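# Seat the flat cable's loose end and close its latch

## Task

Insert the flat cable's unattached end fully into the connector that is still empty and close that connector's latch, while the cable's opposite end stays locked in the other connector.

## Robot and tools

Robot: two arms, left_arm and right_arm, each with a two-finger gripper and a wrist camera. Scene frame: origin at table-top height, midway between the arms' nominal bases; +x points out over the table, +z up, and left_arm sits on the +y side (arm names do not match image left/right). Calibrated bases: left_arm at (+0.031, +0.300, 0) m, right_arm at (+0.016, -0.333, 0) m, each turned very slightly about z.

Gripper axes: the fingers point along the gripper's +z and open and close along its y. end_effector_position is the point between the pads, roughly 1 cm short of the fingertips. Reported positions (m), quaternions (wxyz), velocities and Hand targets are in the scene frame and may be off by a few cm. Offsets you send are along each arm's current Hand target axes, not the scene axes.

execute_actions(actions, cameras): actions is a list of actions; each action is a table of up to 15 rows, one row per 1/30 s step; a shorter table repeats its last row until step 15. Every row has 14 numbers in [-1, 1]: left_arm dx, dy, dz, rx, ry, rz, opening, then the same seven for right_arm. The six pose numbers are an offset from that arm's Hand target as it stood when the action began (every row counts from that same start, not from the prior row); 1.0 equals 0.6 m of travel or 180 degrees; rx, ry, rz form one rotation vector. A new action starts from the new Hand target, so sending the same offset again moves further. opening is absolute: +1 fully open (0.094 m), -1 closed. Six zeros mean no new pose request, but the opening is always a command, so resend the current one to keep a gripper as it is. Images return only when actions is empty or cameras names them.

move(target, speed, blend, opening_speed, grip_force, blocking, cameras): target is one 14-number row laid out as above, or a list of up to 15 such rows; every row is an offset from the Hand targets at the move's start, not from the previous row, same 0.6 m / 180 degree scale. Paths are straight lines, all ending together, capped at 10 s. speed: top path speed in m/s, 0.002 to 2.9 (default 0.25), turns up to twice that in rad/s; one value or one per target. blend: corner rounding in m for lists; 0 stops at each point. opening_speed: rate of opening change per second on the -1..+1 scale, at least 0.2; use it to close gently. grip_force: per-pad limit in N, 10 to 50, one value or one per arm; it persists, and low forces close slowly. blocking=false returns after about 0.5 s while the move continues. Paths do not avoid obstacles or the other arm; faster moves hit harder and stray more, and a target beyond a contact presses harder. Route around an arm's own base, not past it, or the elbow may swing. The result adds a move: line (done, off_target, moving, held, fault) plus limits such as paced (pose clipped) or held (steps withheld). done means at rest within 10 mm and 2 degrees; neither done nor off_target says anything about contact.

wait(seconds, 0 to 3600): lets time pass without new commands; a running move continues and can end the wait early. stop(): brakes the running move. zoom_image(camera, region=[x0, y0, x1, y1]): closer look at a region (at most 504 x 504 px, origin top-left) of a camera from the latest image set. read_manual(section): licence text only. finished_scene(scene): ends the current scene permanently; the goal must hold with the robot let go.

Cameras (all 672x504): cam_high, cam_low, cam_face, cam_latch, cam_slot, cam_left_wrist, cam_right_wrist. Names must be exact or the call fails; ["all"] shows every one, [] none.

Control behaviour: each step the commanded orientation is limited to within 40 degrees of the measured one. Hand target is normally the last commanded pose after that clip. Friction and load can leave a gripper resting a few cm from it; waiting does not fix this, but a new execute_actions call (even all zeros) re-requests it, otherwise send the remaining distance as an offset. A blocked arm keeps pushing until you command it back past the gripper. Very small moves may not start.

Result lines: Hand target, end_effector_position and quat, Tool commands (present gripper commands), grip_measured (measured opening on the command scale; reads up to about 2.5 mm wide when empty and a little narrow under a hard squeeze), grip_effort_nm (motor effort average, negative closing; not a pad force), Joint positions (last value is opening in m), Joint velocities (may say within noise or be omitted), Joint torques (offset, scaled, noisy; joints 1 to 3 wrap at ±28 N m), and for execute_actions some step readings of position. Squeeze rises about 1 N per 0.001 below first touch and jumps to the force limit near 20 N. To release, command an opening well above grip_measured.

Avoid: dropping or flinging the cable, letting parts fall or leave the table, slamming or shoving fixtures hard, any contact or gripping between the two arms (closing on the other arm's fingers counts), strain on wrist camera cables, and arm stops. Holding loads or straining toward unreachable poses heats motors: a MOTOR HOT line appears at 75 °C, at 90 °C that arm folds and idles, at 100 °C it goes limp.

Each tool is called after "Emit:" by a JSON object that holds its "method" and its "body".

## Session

Emit:
{"method": "execute_actions", "body": {"actions": []}}

Scene clock: 0.00 s.
left_arm: end_effector_position=(+0.3980, +0.2686, +0.3316) grip_measured=+1.000 grip_effort_nm=n/a end_effector_quat_wxyz=(+0.697, +0.099, +0.688, -0.174) | right_arm: end_effector_position=(+0.3129, -0.3298, +0.3150) grip_measured=+1.000 grip_effort_nm=n/a end_effector_quat_wxyz=(+0.746, +0.074, +0.645, +0.151)
Joint positions: left_arm=[0.127 1.019 0.697 0.361 0.566 -0.123 0.094] | right_arm=[-0.099 0.575 0.387 0.349 -0.194 0.346 0.094]
Joint velocities: within noise
Joint torques (N m): no reading
Heat: left arm: 27 °C; right arm: 27 °C.
Hand target: left_arm +0.3963, +0.2683, +0.3401; +0.704, +0.103, +0.681, -0.172 | right_arm +0.3109, -0.3297, +0.3240; +0.753, +0.071, +0.636, +0.151
Tool commands: left_gripper/opening=+1.0 right_gripper/opening=+1.0

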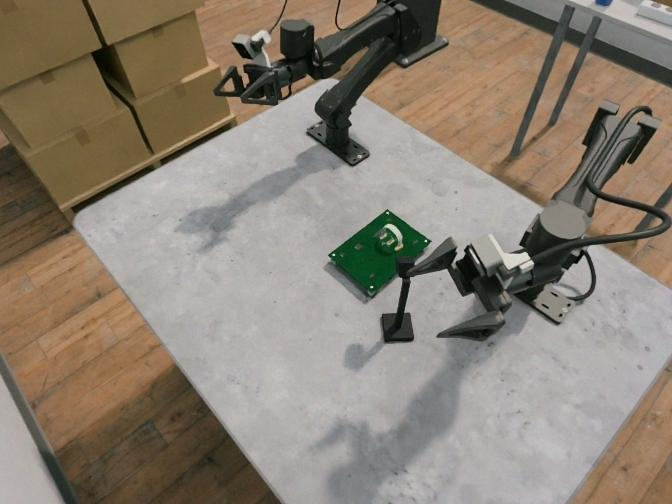

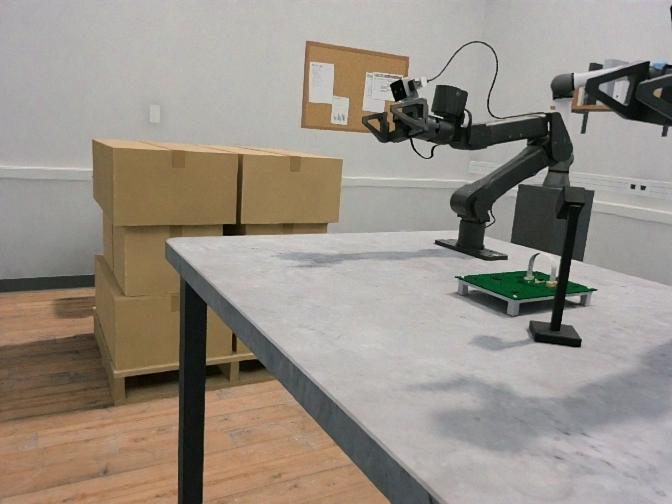

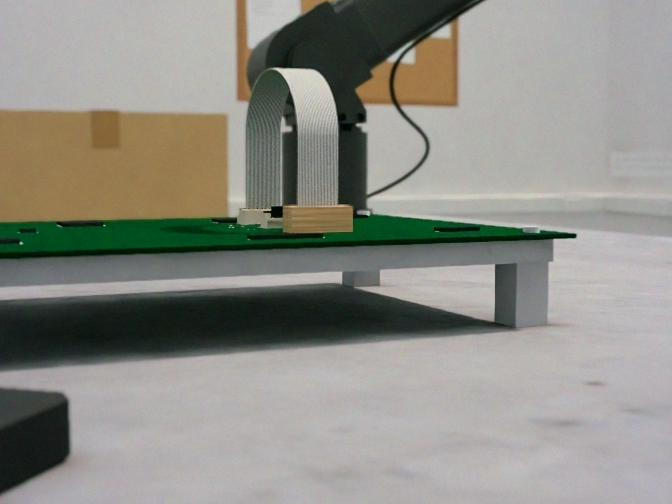

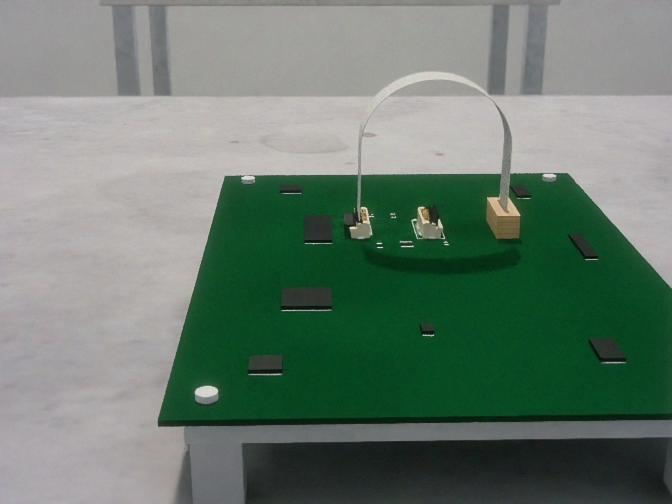

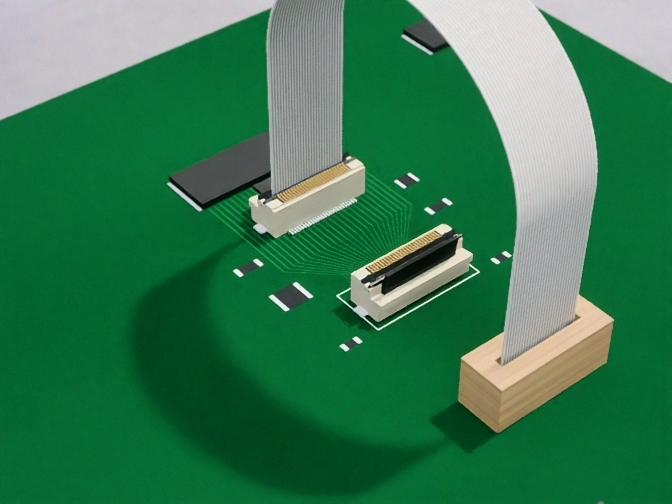

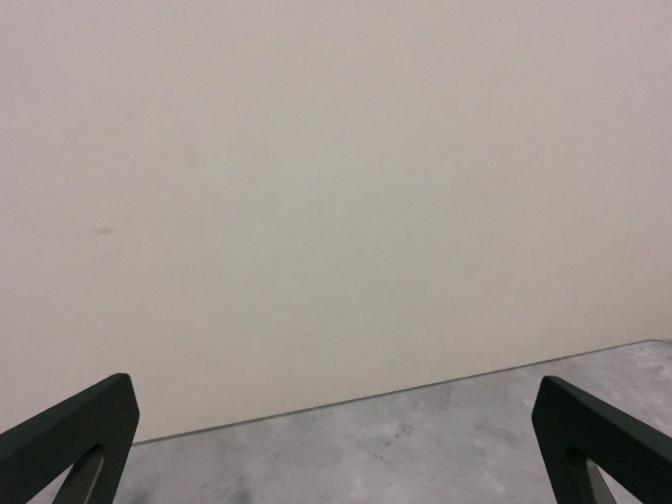

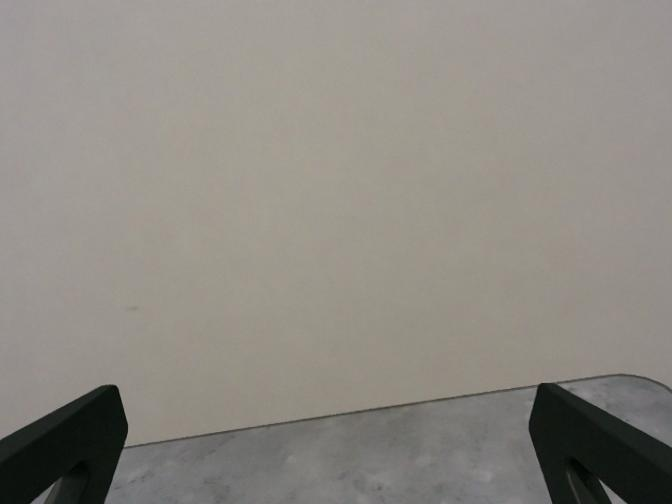

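Emit:
{"method": "move", "body": {"target": [0,0,0,0,0,0,1,0.0907,0.3537,-0.1525,0.0763,0.1988,-0.0876,0.2], "speed": 0.2, "grip_force": 30, "cameras": ["cam_high"]}}

Scene clock: 20.90 s.
left_arm: end_effector_position=(+0.3980, +0.2686, +0.3316) grip_measured=+1.000 grip_effort_nm=-0.03 end_effector_quat_wxyz=(+0.697, +0.099, +0.688, -0.174) | right_arm: end_effector_position=(+0.1975, -0.1202, +0.3114) grip_measured=+0.202 grip_effort_nm=-0.15 end_effector_quat_wxyz=(+0.517, +0.008, +0.856, -0.013)
Joint positions: left_arm=[0.127 1.019 0.697 0.361 0.566 -0.123 0.094] | right_arm=[1.478 1.394 1.504 -1.551 1.082 1.407 0.056]
Joint torques (N m): left_arm=[-0.03 -2.62 7.41 1.44 -0.01 -0.02] | right_arm=[-0.51 -4.52 7.3 0.34 0.6 0.16]
Heat: left arm: 30 °C; right arm: 29 °C.
Hand target: left_arm +0.3963, +0.2683, +0.3401; +0.704, +0.103, +0.681, -0.172 | right_arm +0.2002, -0.1197, +0.3199; +0.522, +0.023, +0.853, -0.013
Off the commanded pose: left_arm 0.009 m, 1 deg | right_arm 0.009 m, 2 deg.
joint sent to its limit (right arm) — joint 4 (wrist pitch), lower limit. The joint targets still meet the commanded pose.
grip_force (N): 30, 30
move: done

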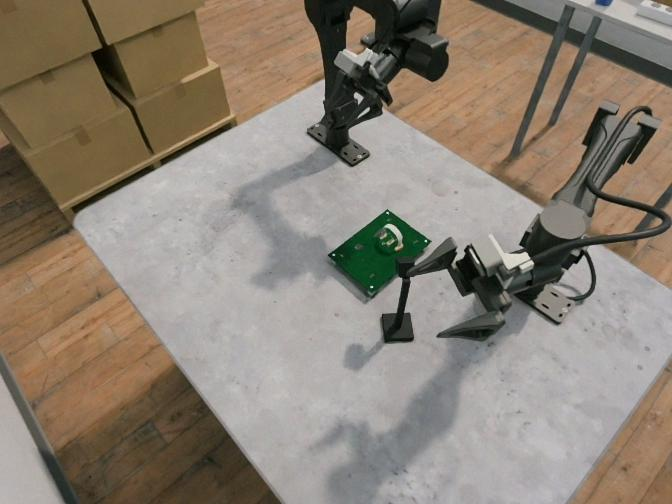

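Emit:
{"method": "move", "body": {"target": [[0,0,0,0,0,0,1,0.3058,0.3013,-0.012,0,0,0,-0.3],[0,0,0,0,0,0,1,0.4542,0.301,0.0637,0,0,0,-0.3]], "speed": 0.12, "cameras": ["cam_slot","cam_latch","cam_face","cam_right_wrist"]}}

Scene clock: 30.97 s.
left_arm: end_effector_position=(+0.3980, +0.2686, +0.3316) grip_measured=+1.000 grip_effort_nm=-0.04 end_effector_quat_wxyz=(+0.697, +0.099, +0.688, -0.174) | right_arm: end_effector_position=(+0.1203, +0.0666, +0.0665) grip_measured=-0.298 grip_effort_nm=-0.15 end_effector_quat_wxyz=(+0.514, +0.029, +0.858, -0.010)
Joint positions: left_arm=[0.127 1.019 0.697 0.361 0.566 -0.123 0.094] | right_arm=[1.713 2.322 1.703 -1.281 1.048 1.961 0.033]
Joint torques (N m): left_arm=[-0.05 -2.66 7.42 1.43 -0.01 -0.01] | right_arm=[0.62 -12.16 3.48 -0.3 0.56 0.1]
Heat: left arm: 31 °C; right arm: 29 °C.
Hand target: left_arm +0.3963, +0.2683, +0.3401; +0.704, +0.103, +0.681, -0.172 | right_arm +0.1201, +0.0658, +0.0600; +0.522, +0.023, +0.853, -0.013
Off the commanded pose: left_arm 0.009 m, 1 deg | right_arm 0.006 m, 1 deg.
grip_force (N): 30, 30
move: done
Images, in order (width x height): cam_face 672x504, cam_latch 672x504, cam_slot 672x504, cam_right_wrist 672x504.

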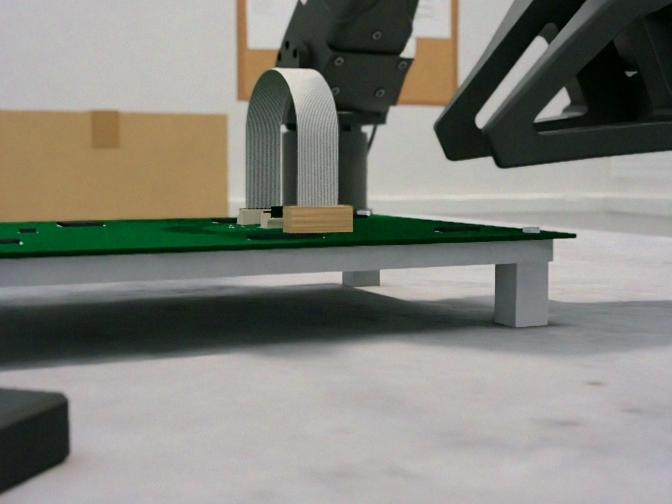

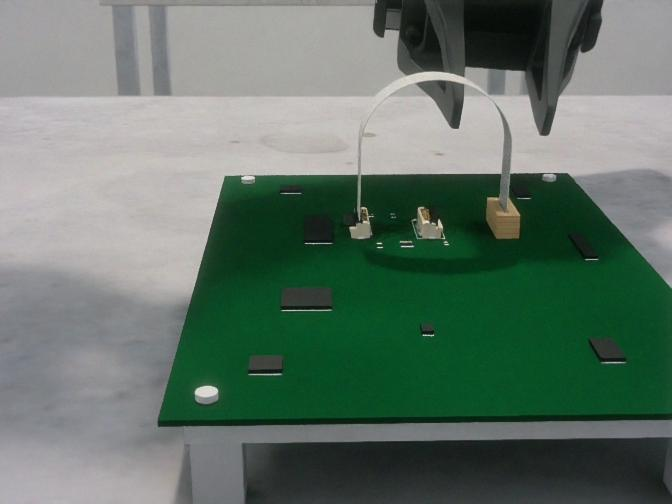

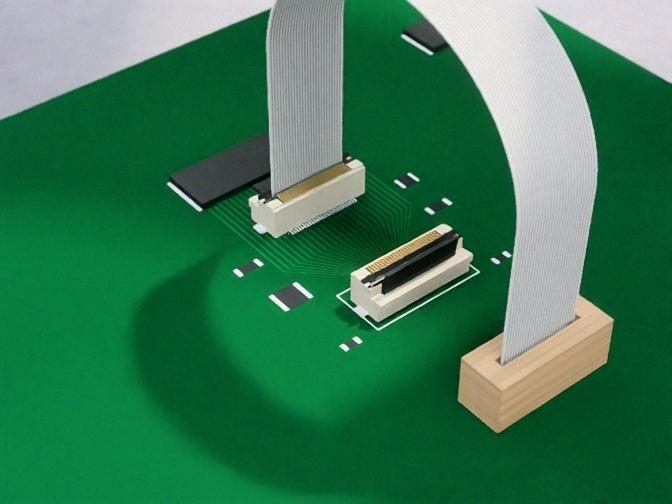

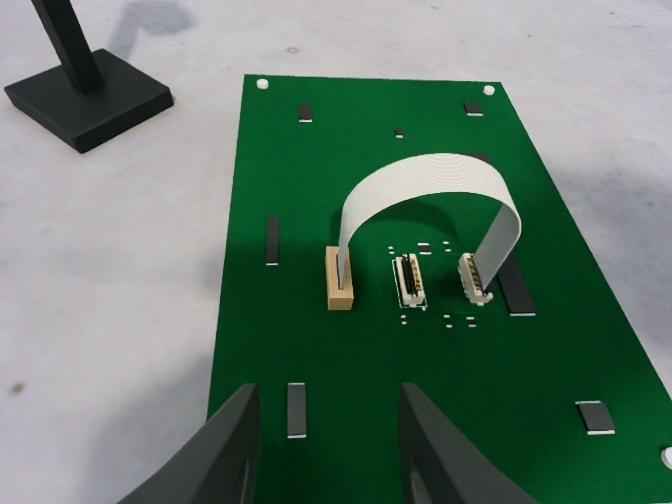

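Emit:
{"method": "move", "body": {"target": [[0,0,0,0,0,0,1,0.0155,-0.001,0.008,0,0,0,-0.3],[0,0,0,0,0,0,1,-0.0282,0.005,0.094,0,0,0,-0.3]], "speed": 0.06, "cameras": ["cam_slot","cam_latch","cam_face","cam_right_wrist"]}}

Scene clock: 35.70 s.
left_arm: end_effector_position=(+0.3980, +0.2686, +0.3316) grip_measured=+1.000 grip_effort_nm=-0.04 end_effector_quat_wxyz=(+0.697, +0.099, +0.688, -0.174) | right_arm: end_effector_position=(+0.1759, +0.0663, +0.0470) grip_measured=-0.298 grip_effort_nm=-0.13 end_effector_quat_wxyz=(+0.534, +0.012, +0.845, -0.025)
Joint positions: left_arm=[0.127 1.019 0.697 0.361 0.566 -0.123 0.094] | right_arm=[1.587 2.308 1.571 -0.973 1.123 1.692 0.033]
Joint torques (N m): left_arm=[-0.02 -2.62 7.46 1.43 -0.02 -0.01] | right_arm=[-0.84 -16.68 2.84 0.34 0.23 -0.12]
Heat: left arm: 31 °C; right arm: 29 °C.
Hand target: left_arm +0.3963, +0.2683, +0.3401; +0.704, +0.103, +0.681, -0.172 | right_arm +0.1781, +0.0656, +0.0494; +0.522, +0.023, +0.853, -0.014
Off the commanded pose: left_arm 0.009 m, 1 deg | right_arm 0.003 m, 2 deg.
grip_force (N): 30, 30
move: done
Images, in order (width x height): cam_face 672x504, cam_latch 672x504, cam_slot 672x504, cam_right_wrist 672x504.

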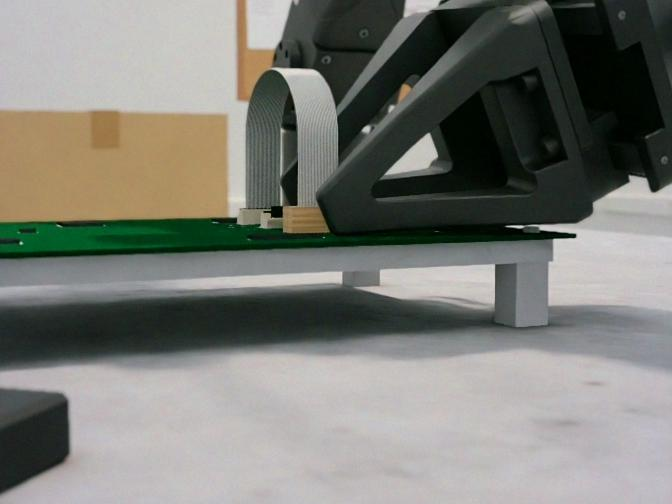

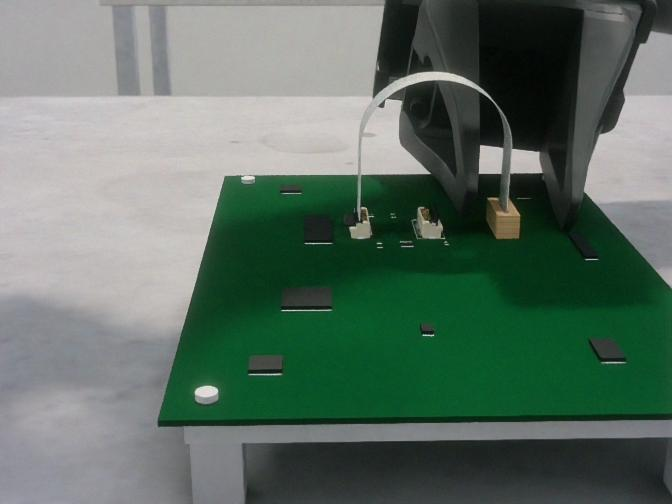

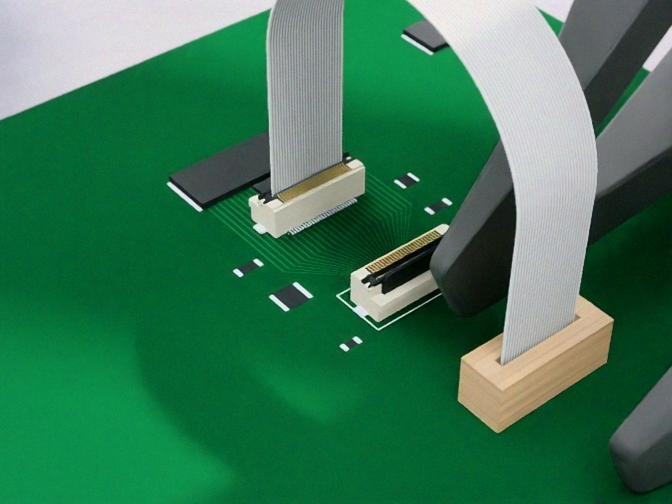

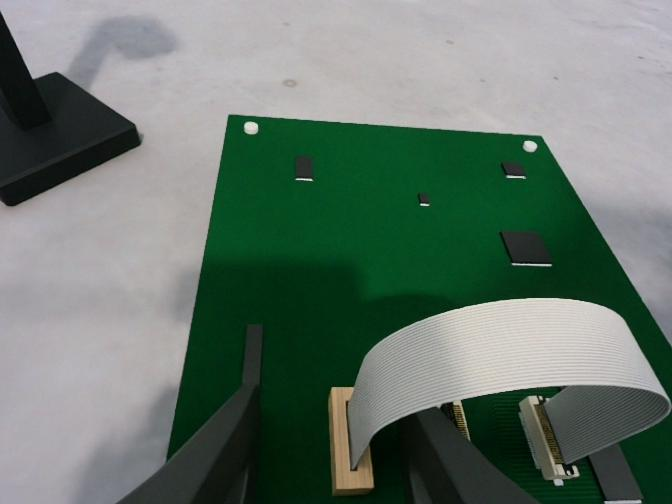

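Emit:
{"method": "move", "body": {"target": [0,0,0,0,0,0,1,-0.048,-0.006,-0.022,0,0,0,-0.3], "speed": 0.05, "cameras": ["cam_slot","cam_latch","cam_face"]}}

Scene clock: 39.17 s.
left_arm: end_effector_position=(+0.3980, +0.2686, +0.3316) grip_measured=+1.000 grip_effort_nm=-0.03 end_effector_quat_wxyz=(+0.697, +0.099, +0.688, -0.174) | right_arm: end_effector_position=(+0.1755, +0.0628, +0.0602) grip_measured=-0.298 grip_effort_nm=-0.13 end_effector_quat_wxyz=(+0.516, +0.015, +0.856, -0.025)
Joint positions: left_arm=[0.127 1.019 0.697 0.361 0.566 -0.123 0.094] | right_arm=[1.58 2.257 1.571 -1.004 1.082 1.676 0.033]
Joint torques (N m): left_arm=[-0.05 -2.71 7.41 1.44 -0.01 -0.01] | right_arm=[-0.68 -18.5 4.19 -0.09 0.58 -0.09]
Heat: left arm: 31 °C; right arm: 29 °C.
Hand target: left_arm +0.3963, +0.2683, +0.3401; +0.704, +0.103, +0.681, -0.172 | right_arm +0.1793, +0.0619, +0.0810; +0.522, +0.023, +0.853, -0.014
Off the commanded pose: left_arm 0.009 m, 1 deg | right_arm 0.021 m, 2 deg.
grip_force (N): 30, 30
move: off_target (right_arm)
Images, in order (width x height): cam_face 672x504, cam_latch 672x504, cam_slot 672x504.

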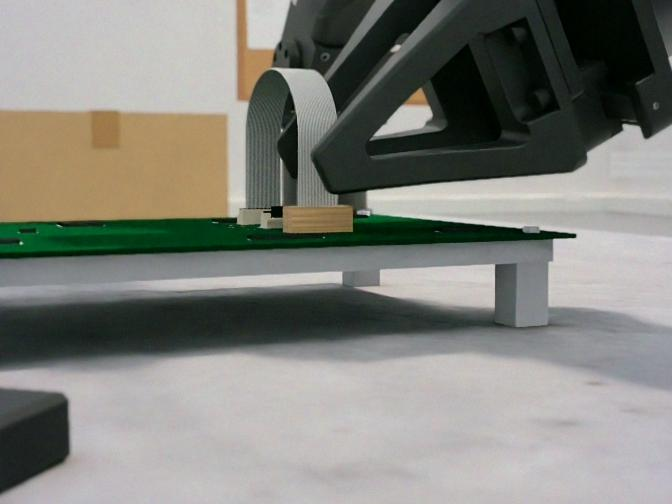

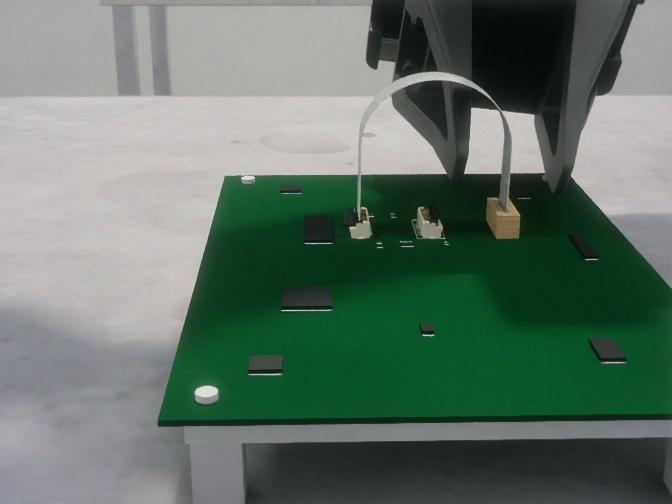

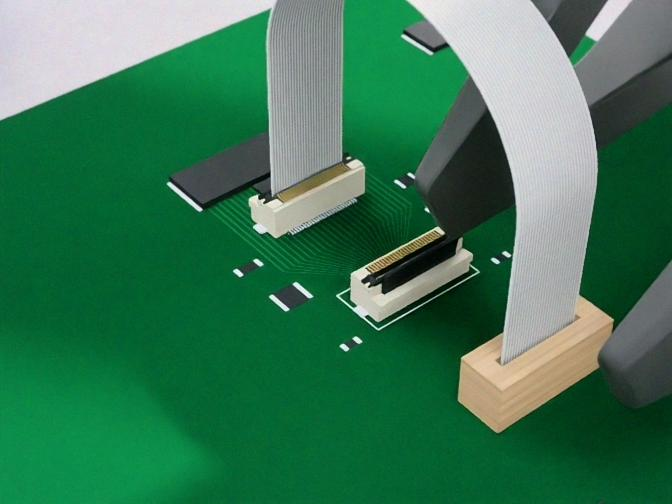

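Emit:
{"method": "move", "body": {"target": [[0,0,0,0,0,0,1,-0.0015,0,0.003,0,0,0,-0.3],[0,0,0,0,0,0,1,-0.0015,0,0.003,0,0,0,-1]], "speed": 0.05, "grip_force": 35, "cameras": ["cam_slot","cam_latch","cam_face"]}}

Scene clock: 44.93 s.
left_arm: end_effector_position=(+0.3980, +0.2686, +0.3316) grip_measured=+1.000 grip_effort_nm=-0.03 end_effector_quat_wxyz=(+0.697, +0.099, +0.688, -0.174) | right_arm: end_effector_position=(+0.1763, +0.0624, +0.0601) grip_measured=-0.973 grip_effort_nm=-0.76 end_effector_quat_wxyz=(+0.516, +0.012, +0.856, -0.028)
Joint positions: left_arm=[0.127 1.019 0.697 0.361 0.566 -0.123 0.094] | right_arm=[1.578 2.257 1.571 -1.005 1.082 1.666 0.001]
Joint torques (N m): left_arm=[-0.01 -2.63 7.46 1.43 0.01 -0.01] | right_arm=[-0.85 -18.74 3.92 -0.01 0.57 -0.07]
Heat: left arm: 31 °C; right arm: 32 °C.
Hand target: left_arm +0.3963, +0.2683, +0.3401; +0.704, +0.103, +0.681, -0.172 | right_arm +0.1812, +0.0618, +0.0810; +0.522, +0.023, +0.853, -0.014
Off the commanded pose: left_arm 0.009 m, 1 deg | right_arm 0.021 m, 2 deg.
grip_force (N): 35, 35
move: off_target (right_arm); target 2's new opening was sent with right_arm's hand 0.021 m and 2 deg from that target
Images, in order (width x height): cam_face 672x504, cam_latch 672x504, cam_slot 672x504.

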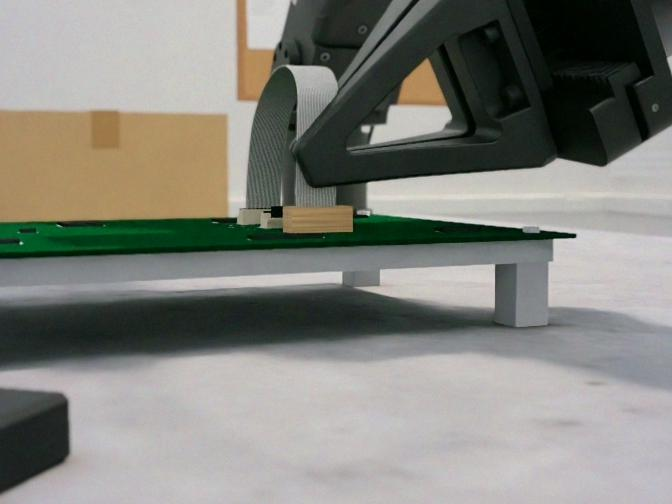

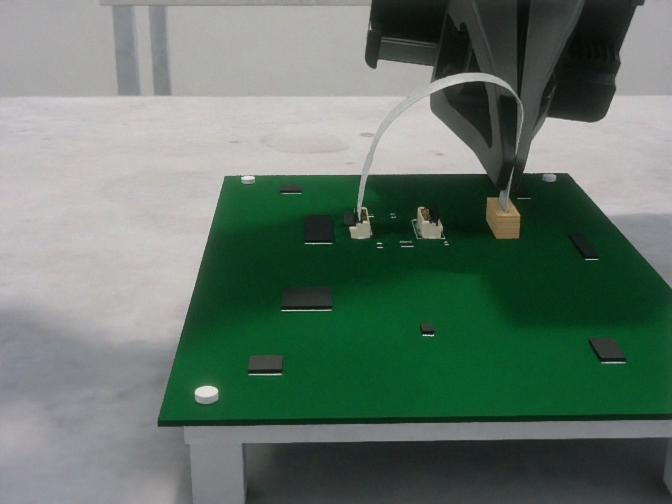

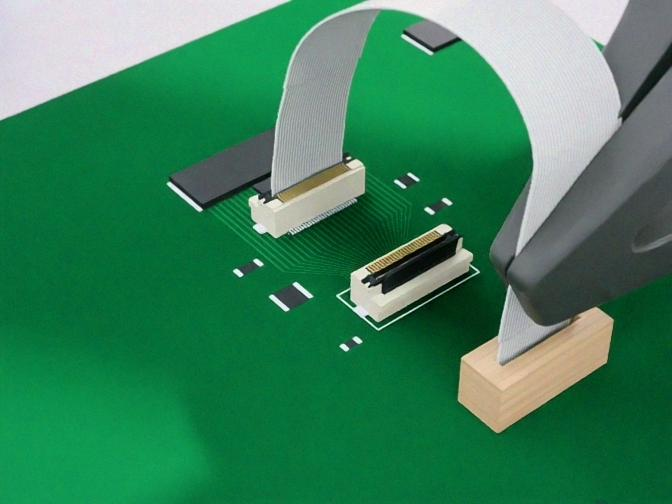

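Emit:
{"method": "move", "body": {"target": [0,0,0,0,0,0,1,-0.036,-0.001,-0.018,0,0,0,-1], "speed": 0.05, "cameras": ["cam_slot","cam_latch","cam_face"]}}

Scene clock: 47.50 s.
left_arm: end_effector_position=(+0.3980, +0.2686, +0.3316) grip_measured=+1.000 grip_effort_nm=-0.04 end_effector_quat_wxyz=(+0.697, +0.099, +0.688, -0.174) | right_arm: end_effector_position=(+0.1775, +0.0538, +0.0764) grip_measured=-0.974 grip_effort_nm=-0.78 end_effector_quat_wxyz=(+0.515, +0.006, +0.856, -0.041)
Joint positions: left_arm=[0.127 1.019 0.697 0.361 0.566 -0.123 0.094] | right_arm=[1.574 2.216 1.571 -1.07 1.079 1.663 0.001]
Joint torques (N m): left_arm=[-0.02 -2.61 7.45 1.44 0 0] | right_arm=[-0.5 -18.32 6.74 -0.17 0.59 -0.04]
Heat: left arm: 32 °C; right arm: 33 °C.
Hand target: left_arm +0.3963, +0.2683, +0.3401; +0.704, +0.103, +0.681, -0.172 | right_arm +0.1813, +0.0612, +0.1051; +0.522, +0.023, +0.853, -0.013
Off the commanded pose: left_arm 0.009 m, 1 deg | right_arm 0.030 m, 4 deg.
grip_force (N): 35, 35
move: off_target (right_arm)
Images, in order (width x height): cam_face 672x504, cam_latch 672x504, cam_slot 672x504.

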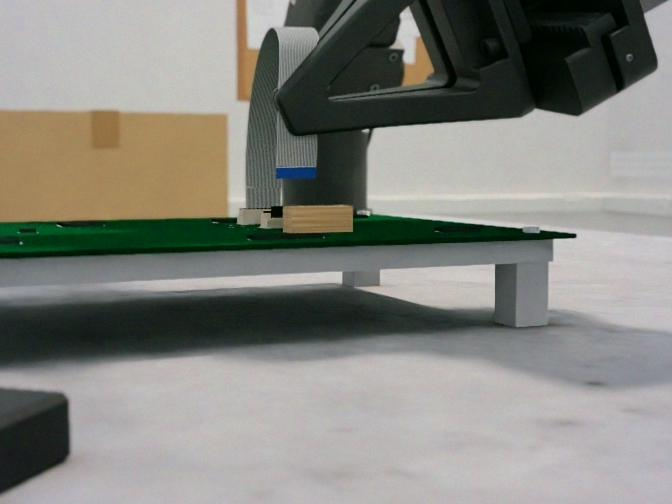

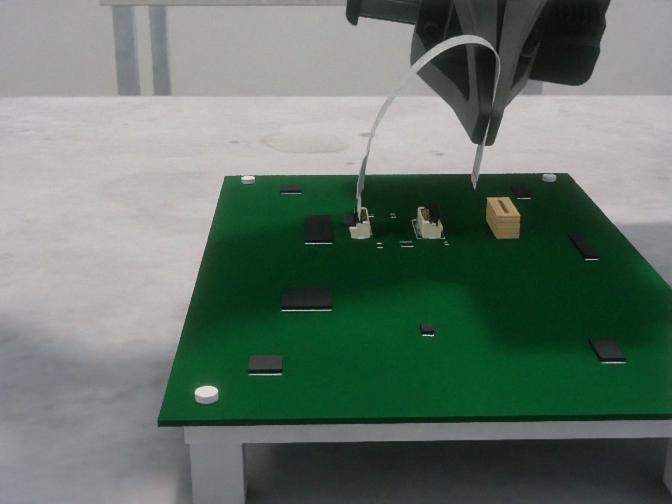

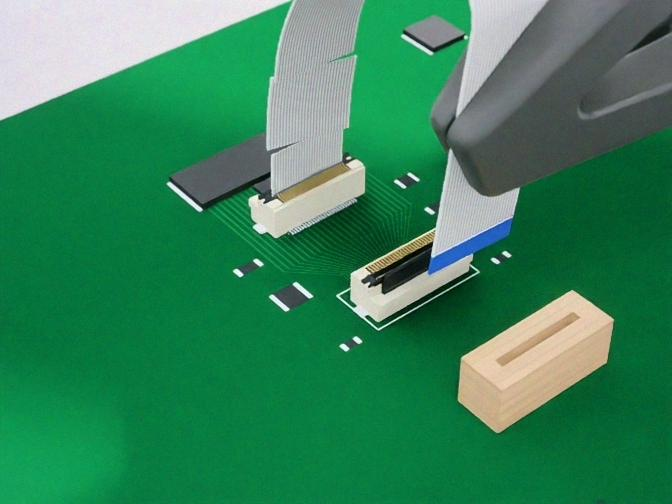

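Emit:
{"method": "move", "body": {"target": [0,0,0,0,0,0,1,0.0,-0.0215,0.001,0,0,0,-1], "speed": 0.05, "cameras": ["cam_slot","cam_latch","cam_face"]}}

Emit:
{"method": "zoom_image", "body": {"camera": "cam_slot", "region": [320, 170, 490, 320]}}

Emit:
{"method": "zoom_image", "body": {"camera": "cam_latch", "region": [370, 130, 490, 250]}}

Scene clock: 57.33 s.
left_arm: end_effector_position=(+0.3980, +0.2686, +0.3316) grip_measured=+1.000 grip_effort_nm=-0.03 end_effector_quat_wxyz=(+0.697, +0.099, +0.688, -0.174) | right_arm: end_effector_position=(+0.1773, +0.0495, +0.0862) grip_measured=-0.974 grip_effort_nm=-0.79 end_effector_quat_wxyz=(+0.514, +0.011, +0.857, -0.032)
Joint positions: left_arm=[0.127 1.019 0.697 0.361 0.566 -0.123 0.094] | right_arm=[1.574 2.173 1.545 -1.067 1.078 1.663 0.001]
Joint torques (N m): left_arm=[-0.05 -2.65 7.43 1.43 -0.02 -0.01] | right_arm=[-0.53 -18 3.73 0.13 0.63 -0.01]
Heat: left arm: 32 °C; right arm: 32 °C.
Hand target: left_arm +0.3963, +0.2683, +0.3401; +0.704, +0.103, +0.681, -0.172 | right_arm +0.1812, +0.0484, +0.1049; +0.522, +0.023, +0.853, -0.013
Off the commanded pose: left_arm 0.009 m, 1 deg | right_arm 0.019 m, 3 deg.
grip_force (N): 35, 35
move: off_target (right_arm)
Images, in order (width x height): cam_face 672x504, cam_latch 672x504, cam_slot 672x504.

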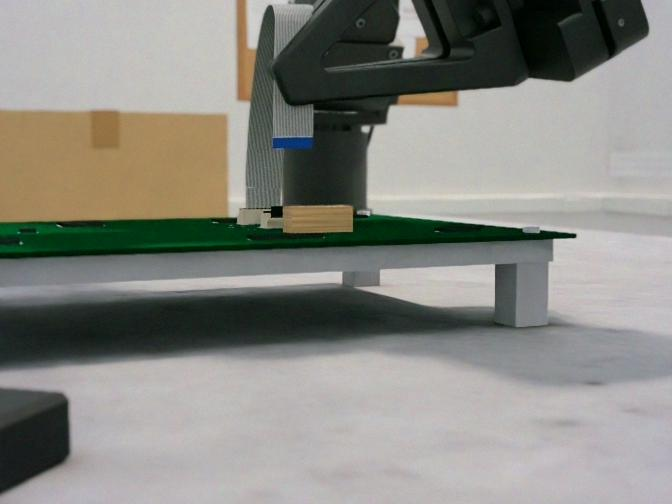

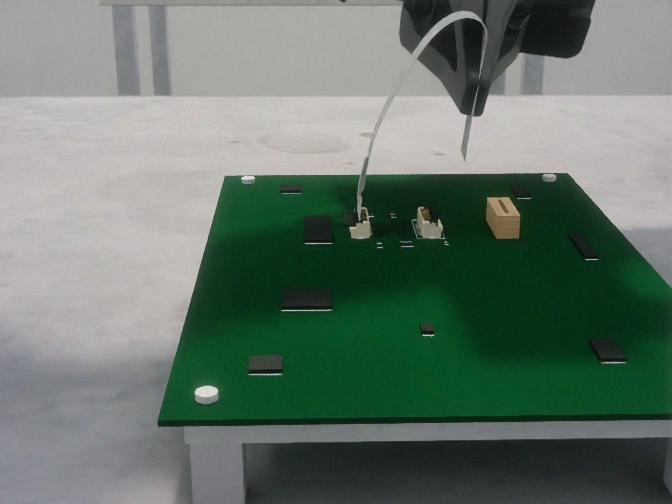

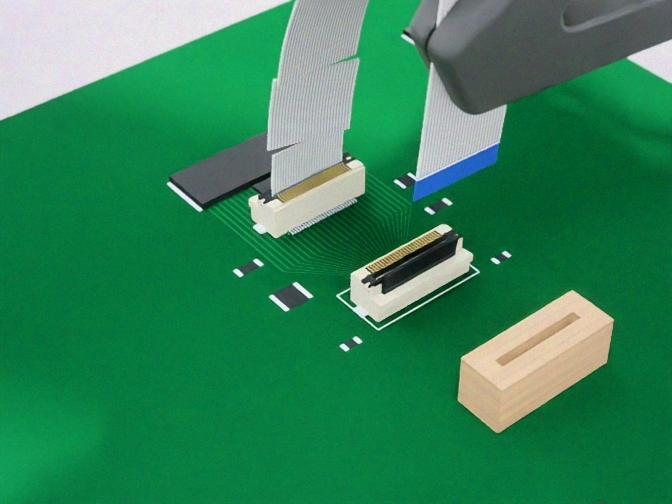

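Scaled by 2.965.

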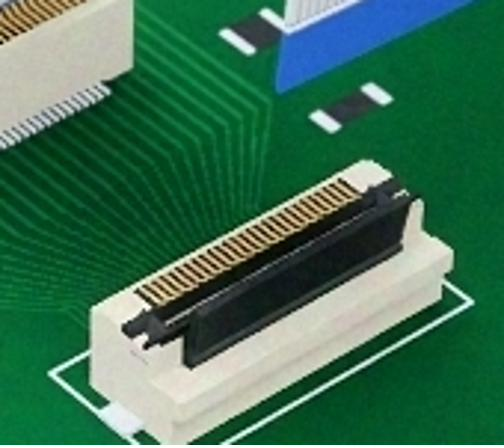

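Scaled by 4.200.

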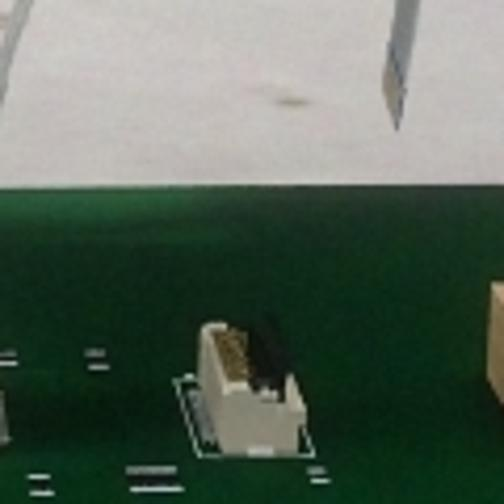

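Emit:
{"method": "move", "body": {"target": [0,0,0,0,0,0,1,0.049,-0.0142,0.0257,0,0,0,-1], "speed": 0.04, "cameras": ["cam_slot","cam_latch"]}}

Emit:
{"method": "zoom_image", "body": {"camera": "cam_slot", "region": [320, 170, 490, 320]}}

Emit:
{"method": "zoom_image", "body": {"camera": "cam_latch", "region": [370, 130, 490, 250]}}

Scene clock: 66.13 s.
left_arm: end_effector_position=(+0.3980, +0.2686, +0.3316) grip_measured=+1.000 grip_effort_nm=-0.03 end_effector_quat_wxyz=(+0.697, +0.099, +0.688, -0.174) | right_arm: end_effector_position=(+0.1782, +0.0422, +0.0637) grip_measured=-0.974 grip_effort_nm=-0.79 end_effector_quat_wxyz=(+0.519, +0.017, +0.854, -0.021)
Joint positions: left_arm=[0.127 1.019 0.697 0.361 0.566 -0.123 0.094] | right_arm=[1.574 2.173 1.44 -0.936 1.089 1.663 0.001]
Joint torques (N m): left_arm=[-0.08 -2.66 7.45 1.43 0 -0.02] | right_arm=[-0.43 -15.71 3.25 0.16 0.53 -0.05]
Heat: left arm: 32 °C; right arm: 36 °C.
Hand target: left_arm +0.3963, +0.2683, +0.3401; +0.704, +0.103, +0.681, -0.172 | right_arm +0.1811, +0.0399, +0.0717; +0.522, +0.023, +0.853, -0.013
Off the commanded pose: left_arm 0.009 m, 1 deg | right_arm 0.009 m, 1 deg.
grip_force (N): 35, 35
move: done
Images, in order (width x height): cam_latch 672x504, cam_slot 672x504.

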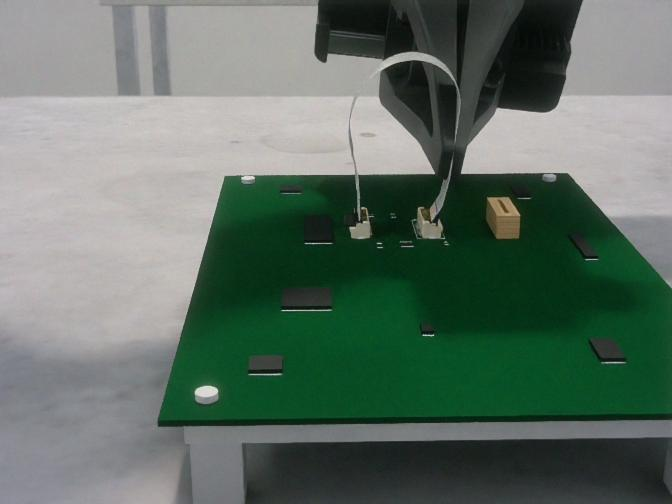

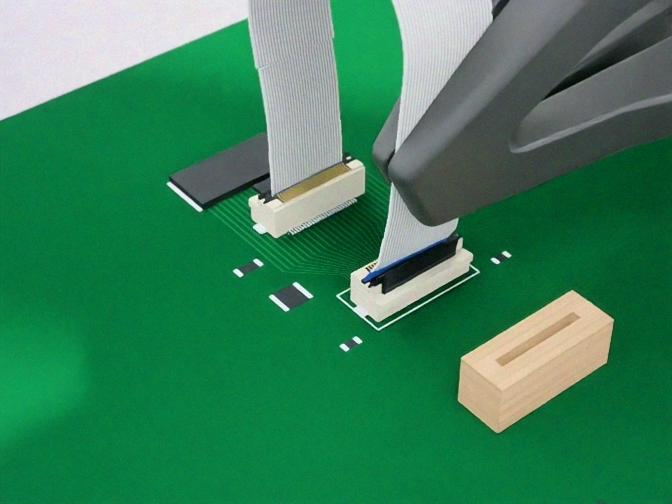

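Scaled by 2.965.

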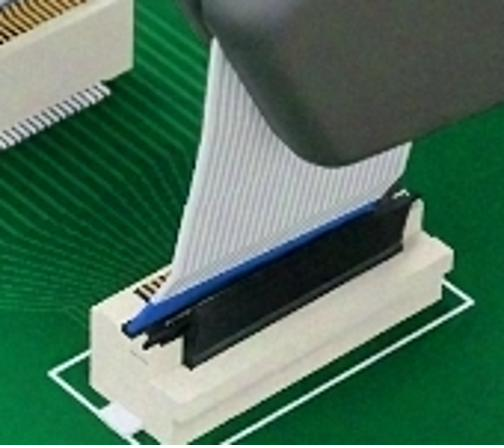

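Scaled by 4.200.

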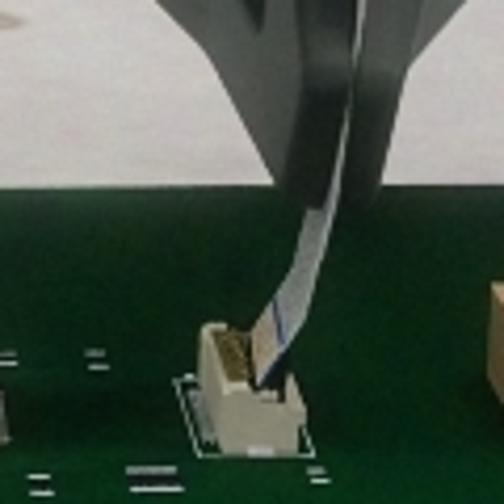

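Emit:
{"method": "move", "body": {"target": [0,0,0,0,0,0,1,-0.0205,-0.009,-0.012,0,0,0,-1], "speed": 0.04, "cameras": ["cam_slot","cam_latch"]}}

Emit:
{"method": "zoom_image", "body": {"camera": "cam_slot", "region": [320, 170, 490, 320]}}

Emit:
{"method": "zoom_image", "body": {"camera": "cam_latch", "region": [370, 130, 490, 250]}}

Scene clock: 71.27 s.
left_arm: end_effector_position=(+0.3980, +0.2686, +0.3316) grip_measured=+1.000 grip_effort_nm=-0.04 end_effector_quat_wxyz=(+0.697, +0.099, +0.688, -0.174) | right_arm: end_effector_position=(+0.1776, +0.0385, +0.0690) grip_measured=-0.974 grip_effort_nm=-0.78 end_effector_quat_wxyz=(+0.516, +0.017, +0.856, -0.022)
Joint positions: left_arm=[0.127 1.019 0.697 0.361 0.566 -0.123 0.094] | right_arm=[1.574 2.151 1.432 -0.953 1.082 1.663 0.001]
Joint torques (N m): left_arm=[-0.05 -2.66 7.41 1.43 -0.01 -0.02] | right_arm=[-0.29 -17.13 3.44 -0.1 0.57 -0.03]
Heat: left arm: 32 °C; right arm: 37 °C.
Hand target: left_arm +0.3963, +0.2683, +0.3401; +0.704, +0.103, +0.681, -0.172 | right_arm +0.1800, +0.0345, +0.0858; +0.522, +0.023, +0.853, -0.014
Off the commanded pose: left_arm 0.009 m, 1 deg | right_arm 0.018 m, 1 deg.
grip_force (N): 35, 35
move: off_target (right_arm)
Images, in order (width x height): cam_latch 672x504, cam_slot 672x504.

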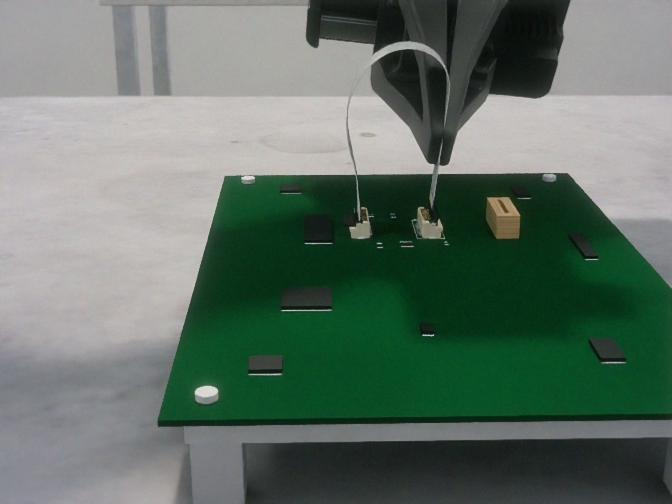

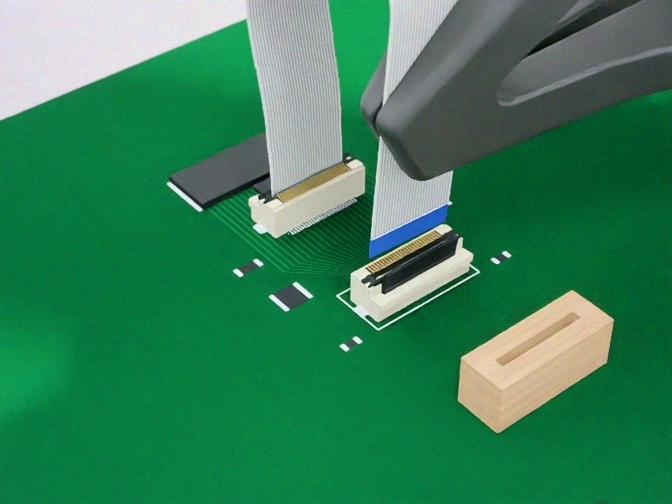

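Scaled by 2.965.

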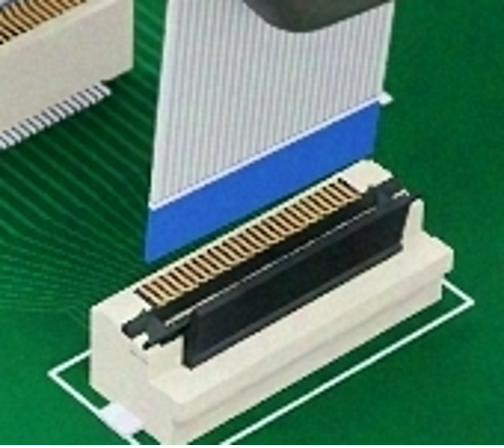

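Scaled by 4.200.

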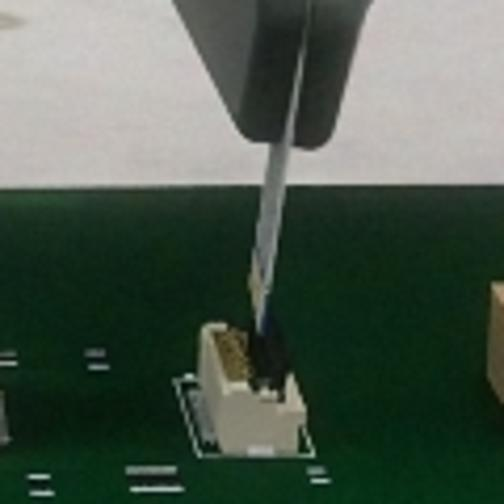

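Emit:
{"method": "move", "body": {"target": [0,0,0,0,0,0,1,0.0127,0.001,0.0045,0,0,0,-1], "speed": 0.03, "cameras": ["cam_slot","cam_latch"]}}

Emit:
{"method": "zoom_image", "body": {"camera": "cam_slot", "region": [320, 170, 490, 320]}}

Emit:
{"method": "zoom_image", "body": {"camera": "cam_latch", "region": [370, 130, 490, 250]}}

Scene clock: 77.73 s.
left_arm: end_effector_position=(+0.3980, +0.2686, +0.3316) grip_measured=+1.000 grip_effort_nm=-0.03 end_effector_quat_wxyz=(+0.697, +0.099, +0.688, -0.174) | right_arm: end_effector_position=(+0.1775, +0.0365, +0.0673) grip_measured=-0.974 grip_effort_nm=-0.78 end_effector_quat_wxyz=(+0.515, +0.015, +0.856, -0.025)
Joint positions: left_arm=[0.127 1.019 0.697 0.361 0.566 -0.123 0.094] | right_arm=[1.574 2.151 1.424 -0.953 1.081 1.663 0.001]
Joint torques (N m): left_arm=[-0.01 -2.66 7.45 1.44 0 -0.02] | right_arm=[-0.02 -15.66 3.49 0.06 0.58 0.08]
Heat: left arm: 33 °C; right arm: 39 °C.
Hand target: left_arm +0.3963, +0.2683, +0.3401; +0.704, +0.103, +0.681, -0.172 | right_arm +0.1790, +0.0352, +0.0778; +0.522, +0.023, +0.853, -0.013
Off the commanded pose: left_arm 0.009 m, 1 deg | right_arm 0.011 m, 2 deg.
grip_force (N): 35, 35
move: off_target (right_arm)
Images, in order (width x height): cam_latch 672x504, cam_slot 672x504.

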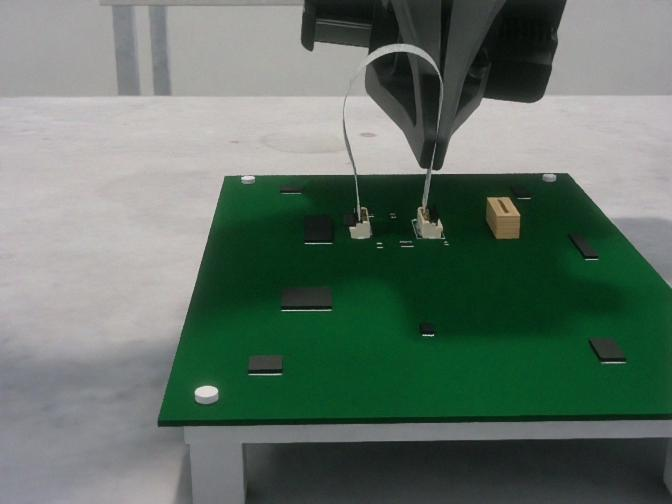

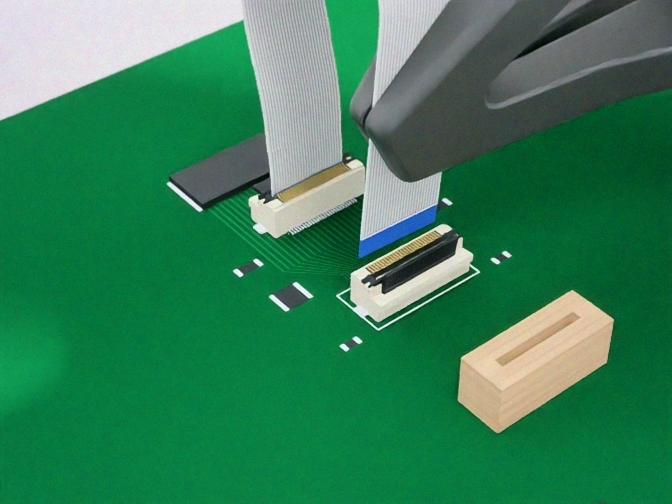

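Scaled by 2.965.

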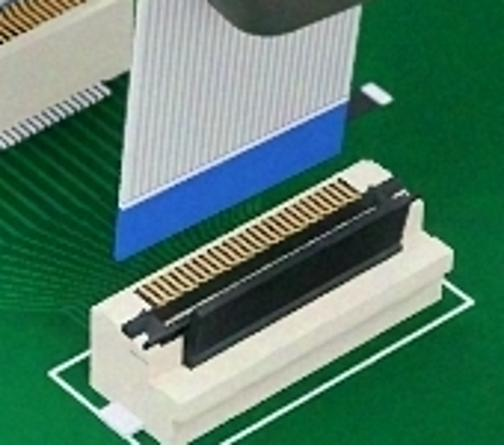

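Scaled by 4.200.

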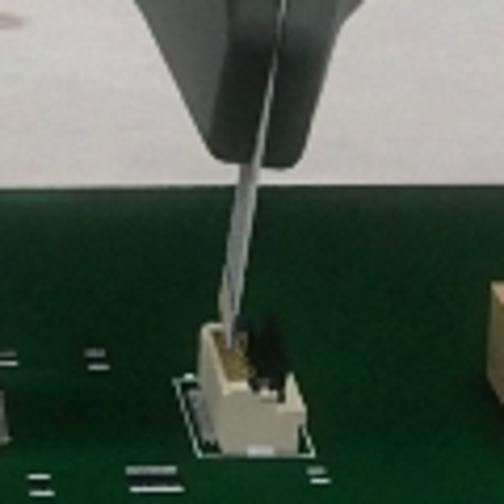

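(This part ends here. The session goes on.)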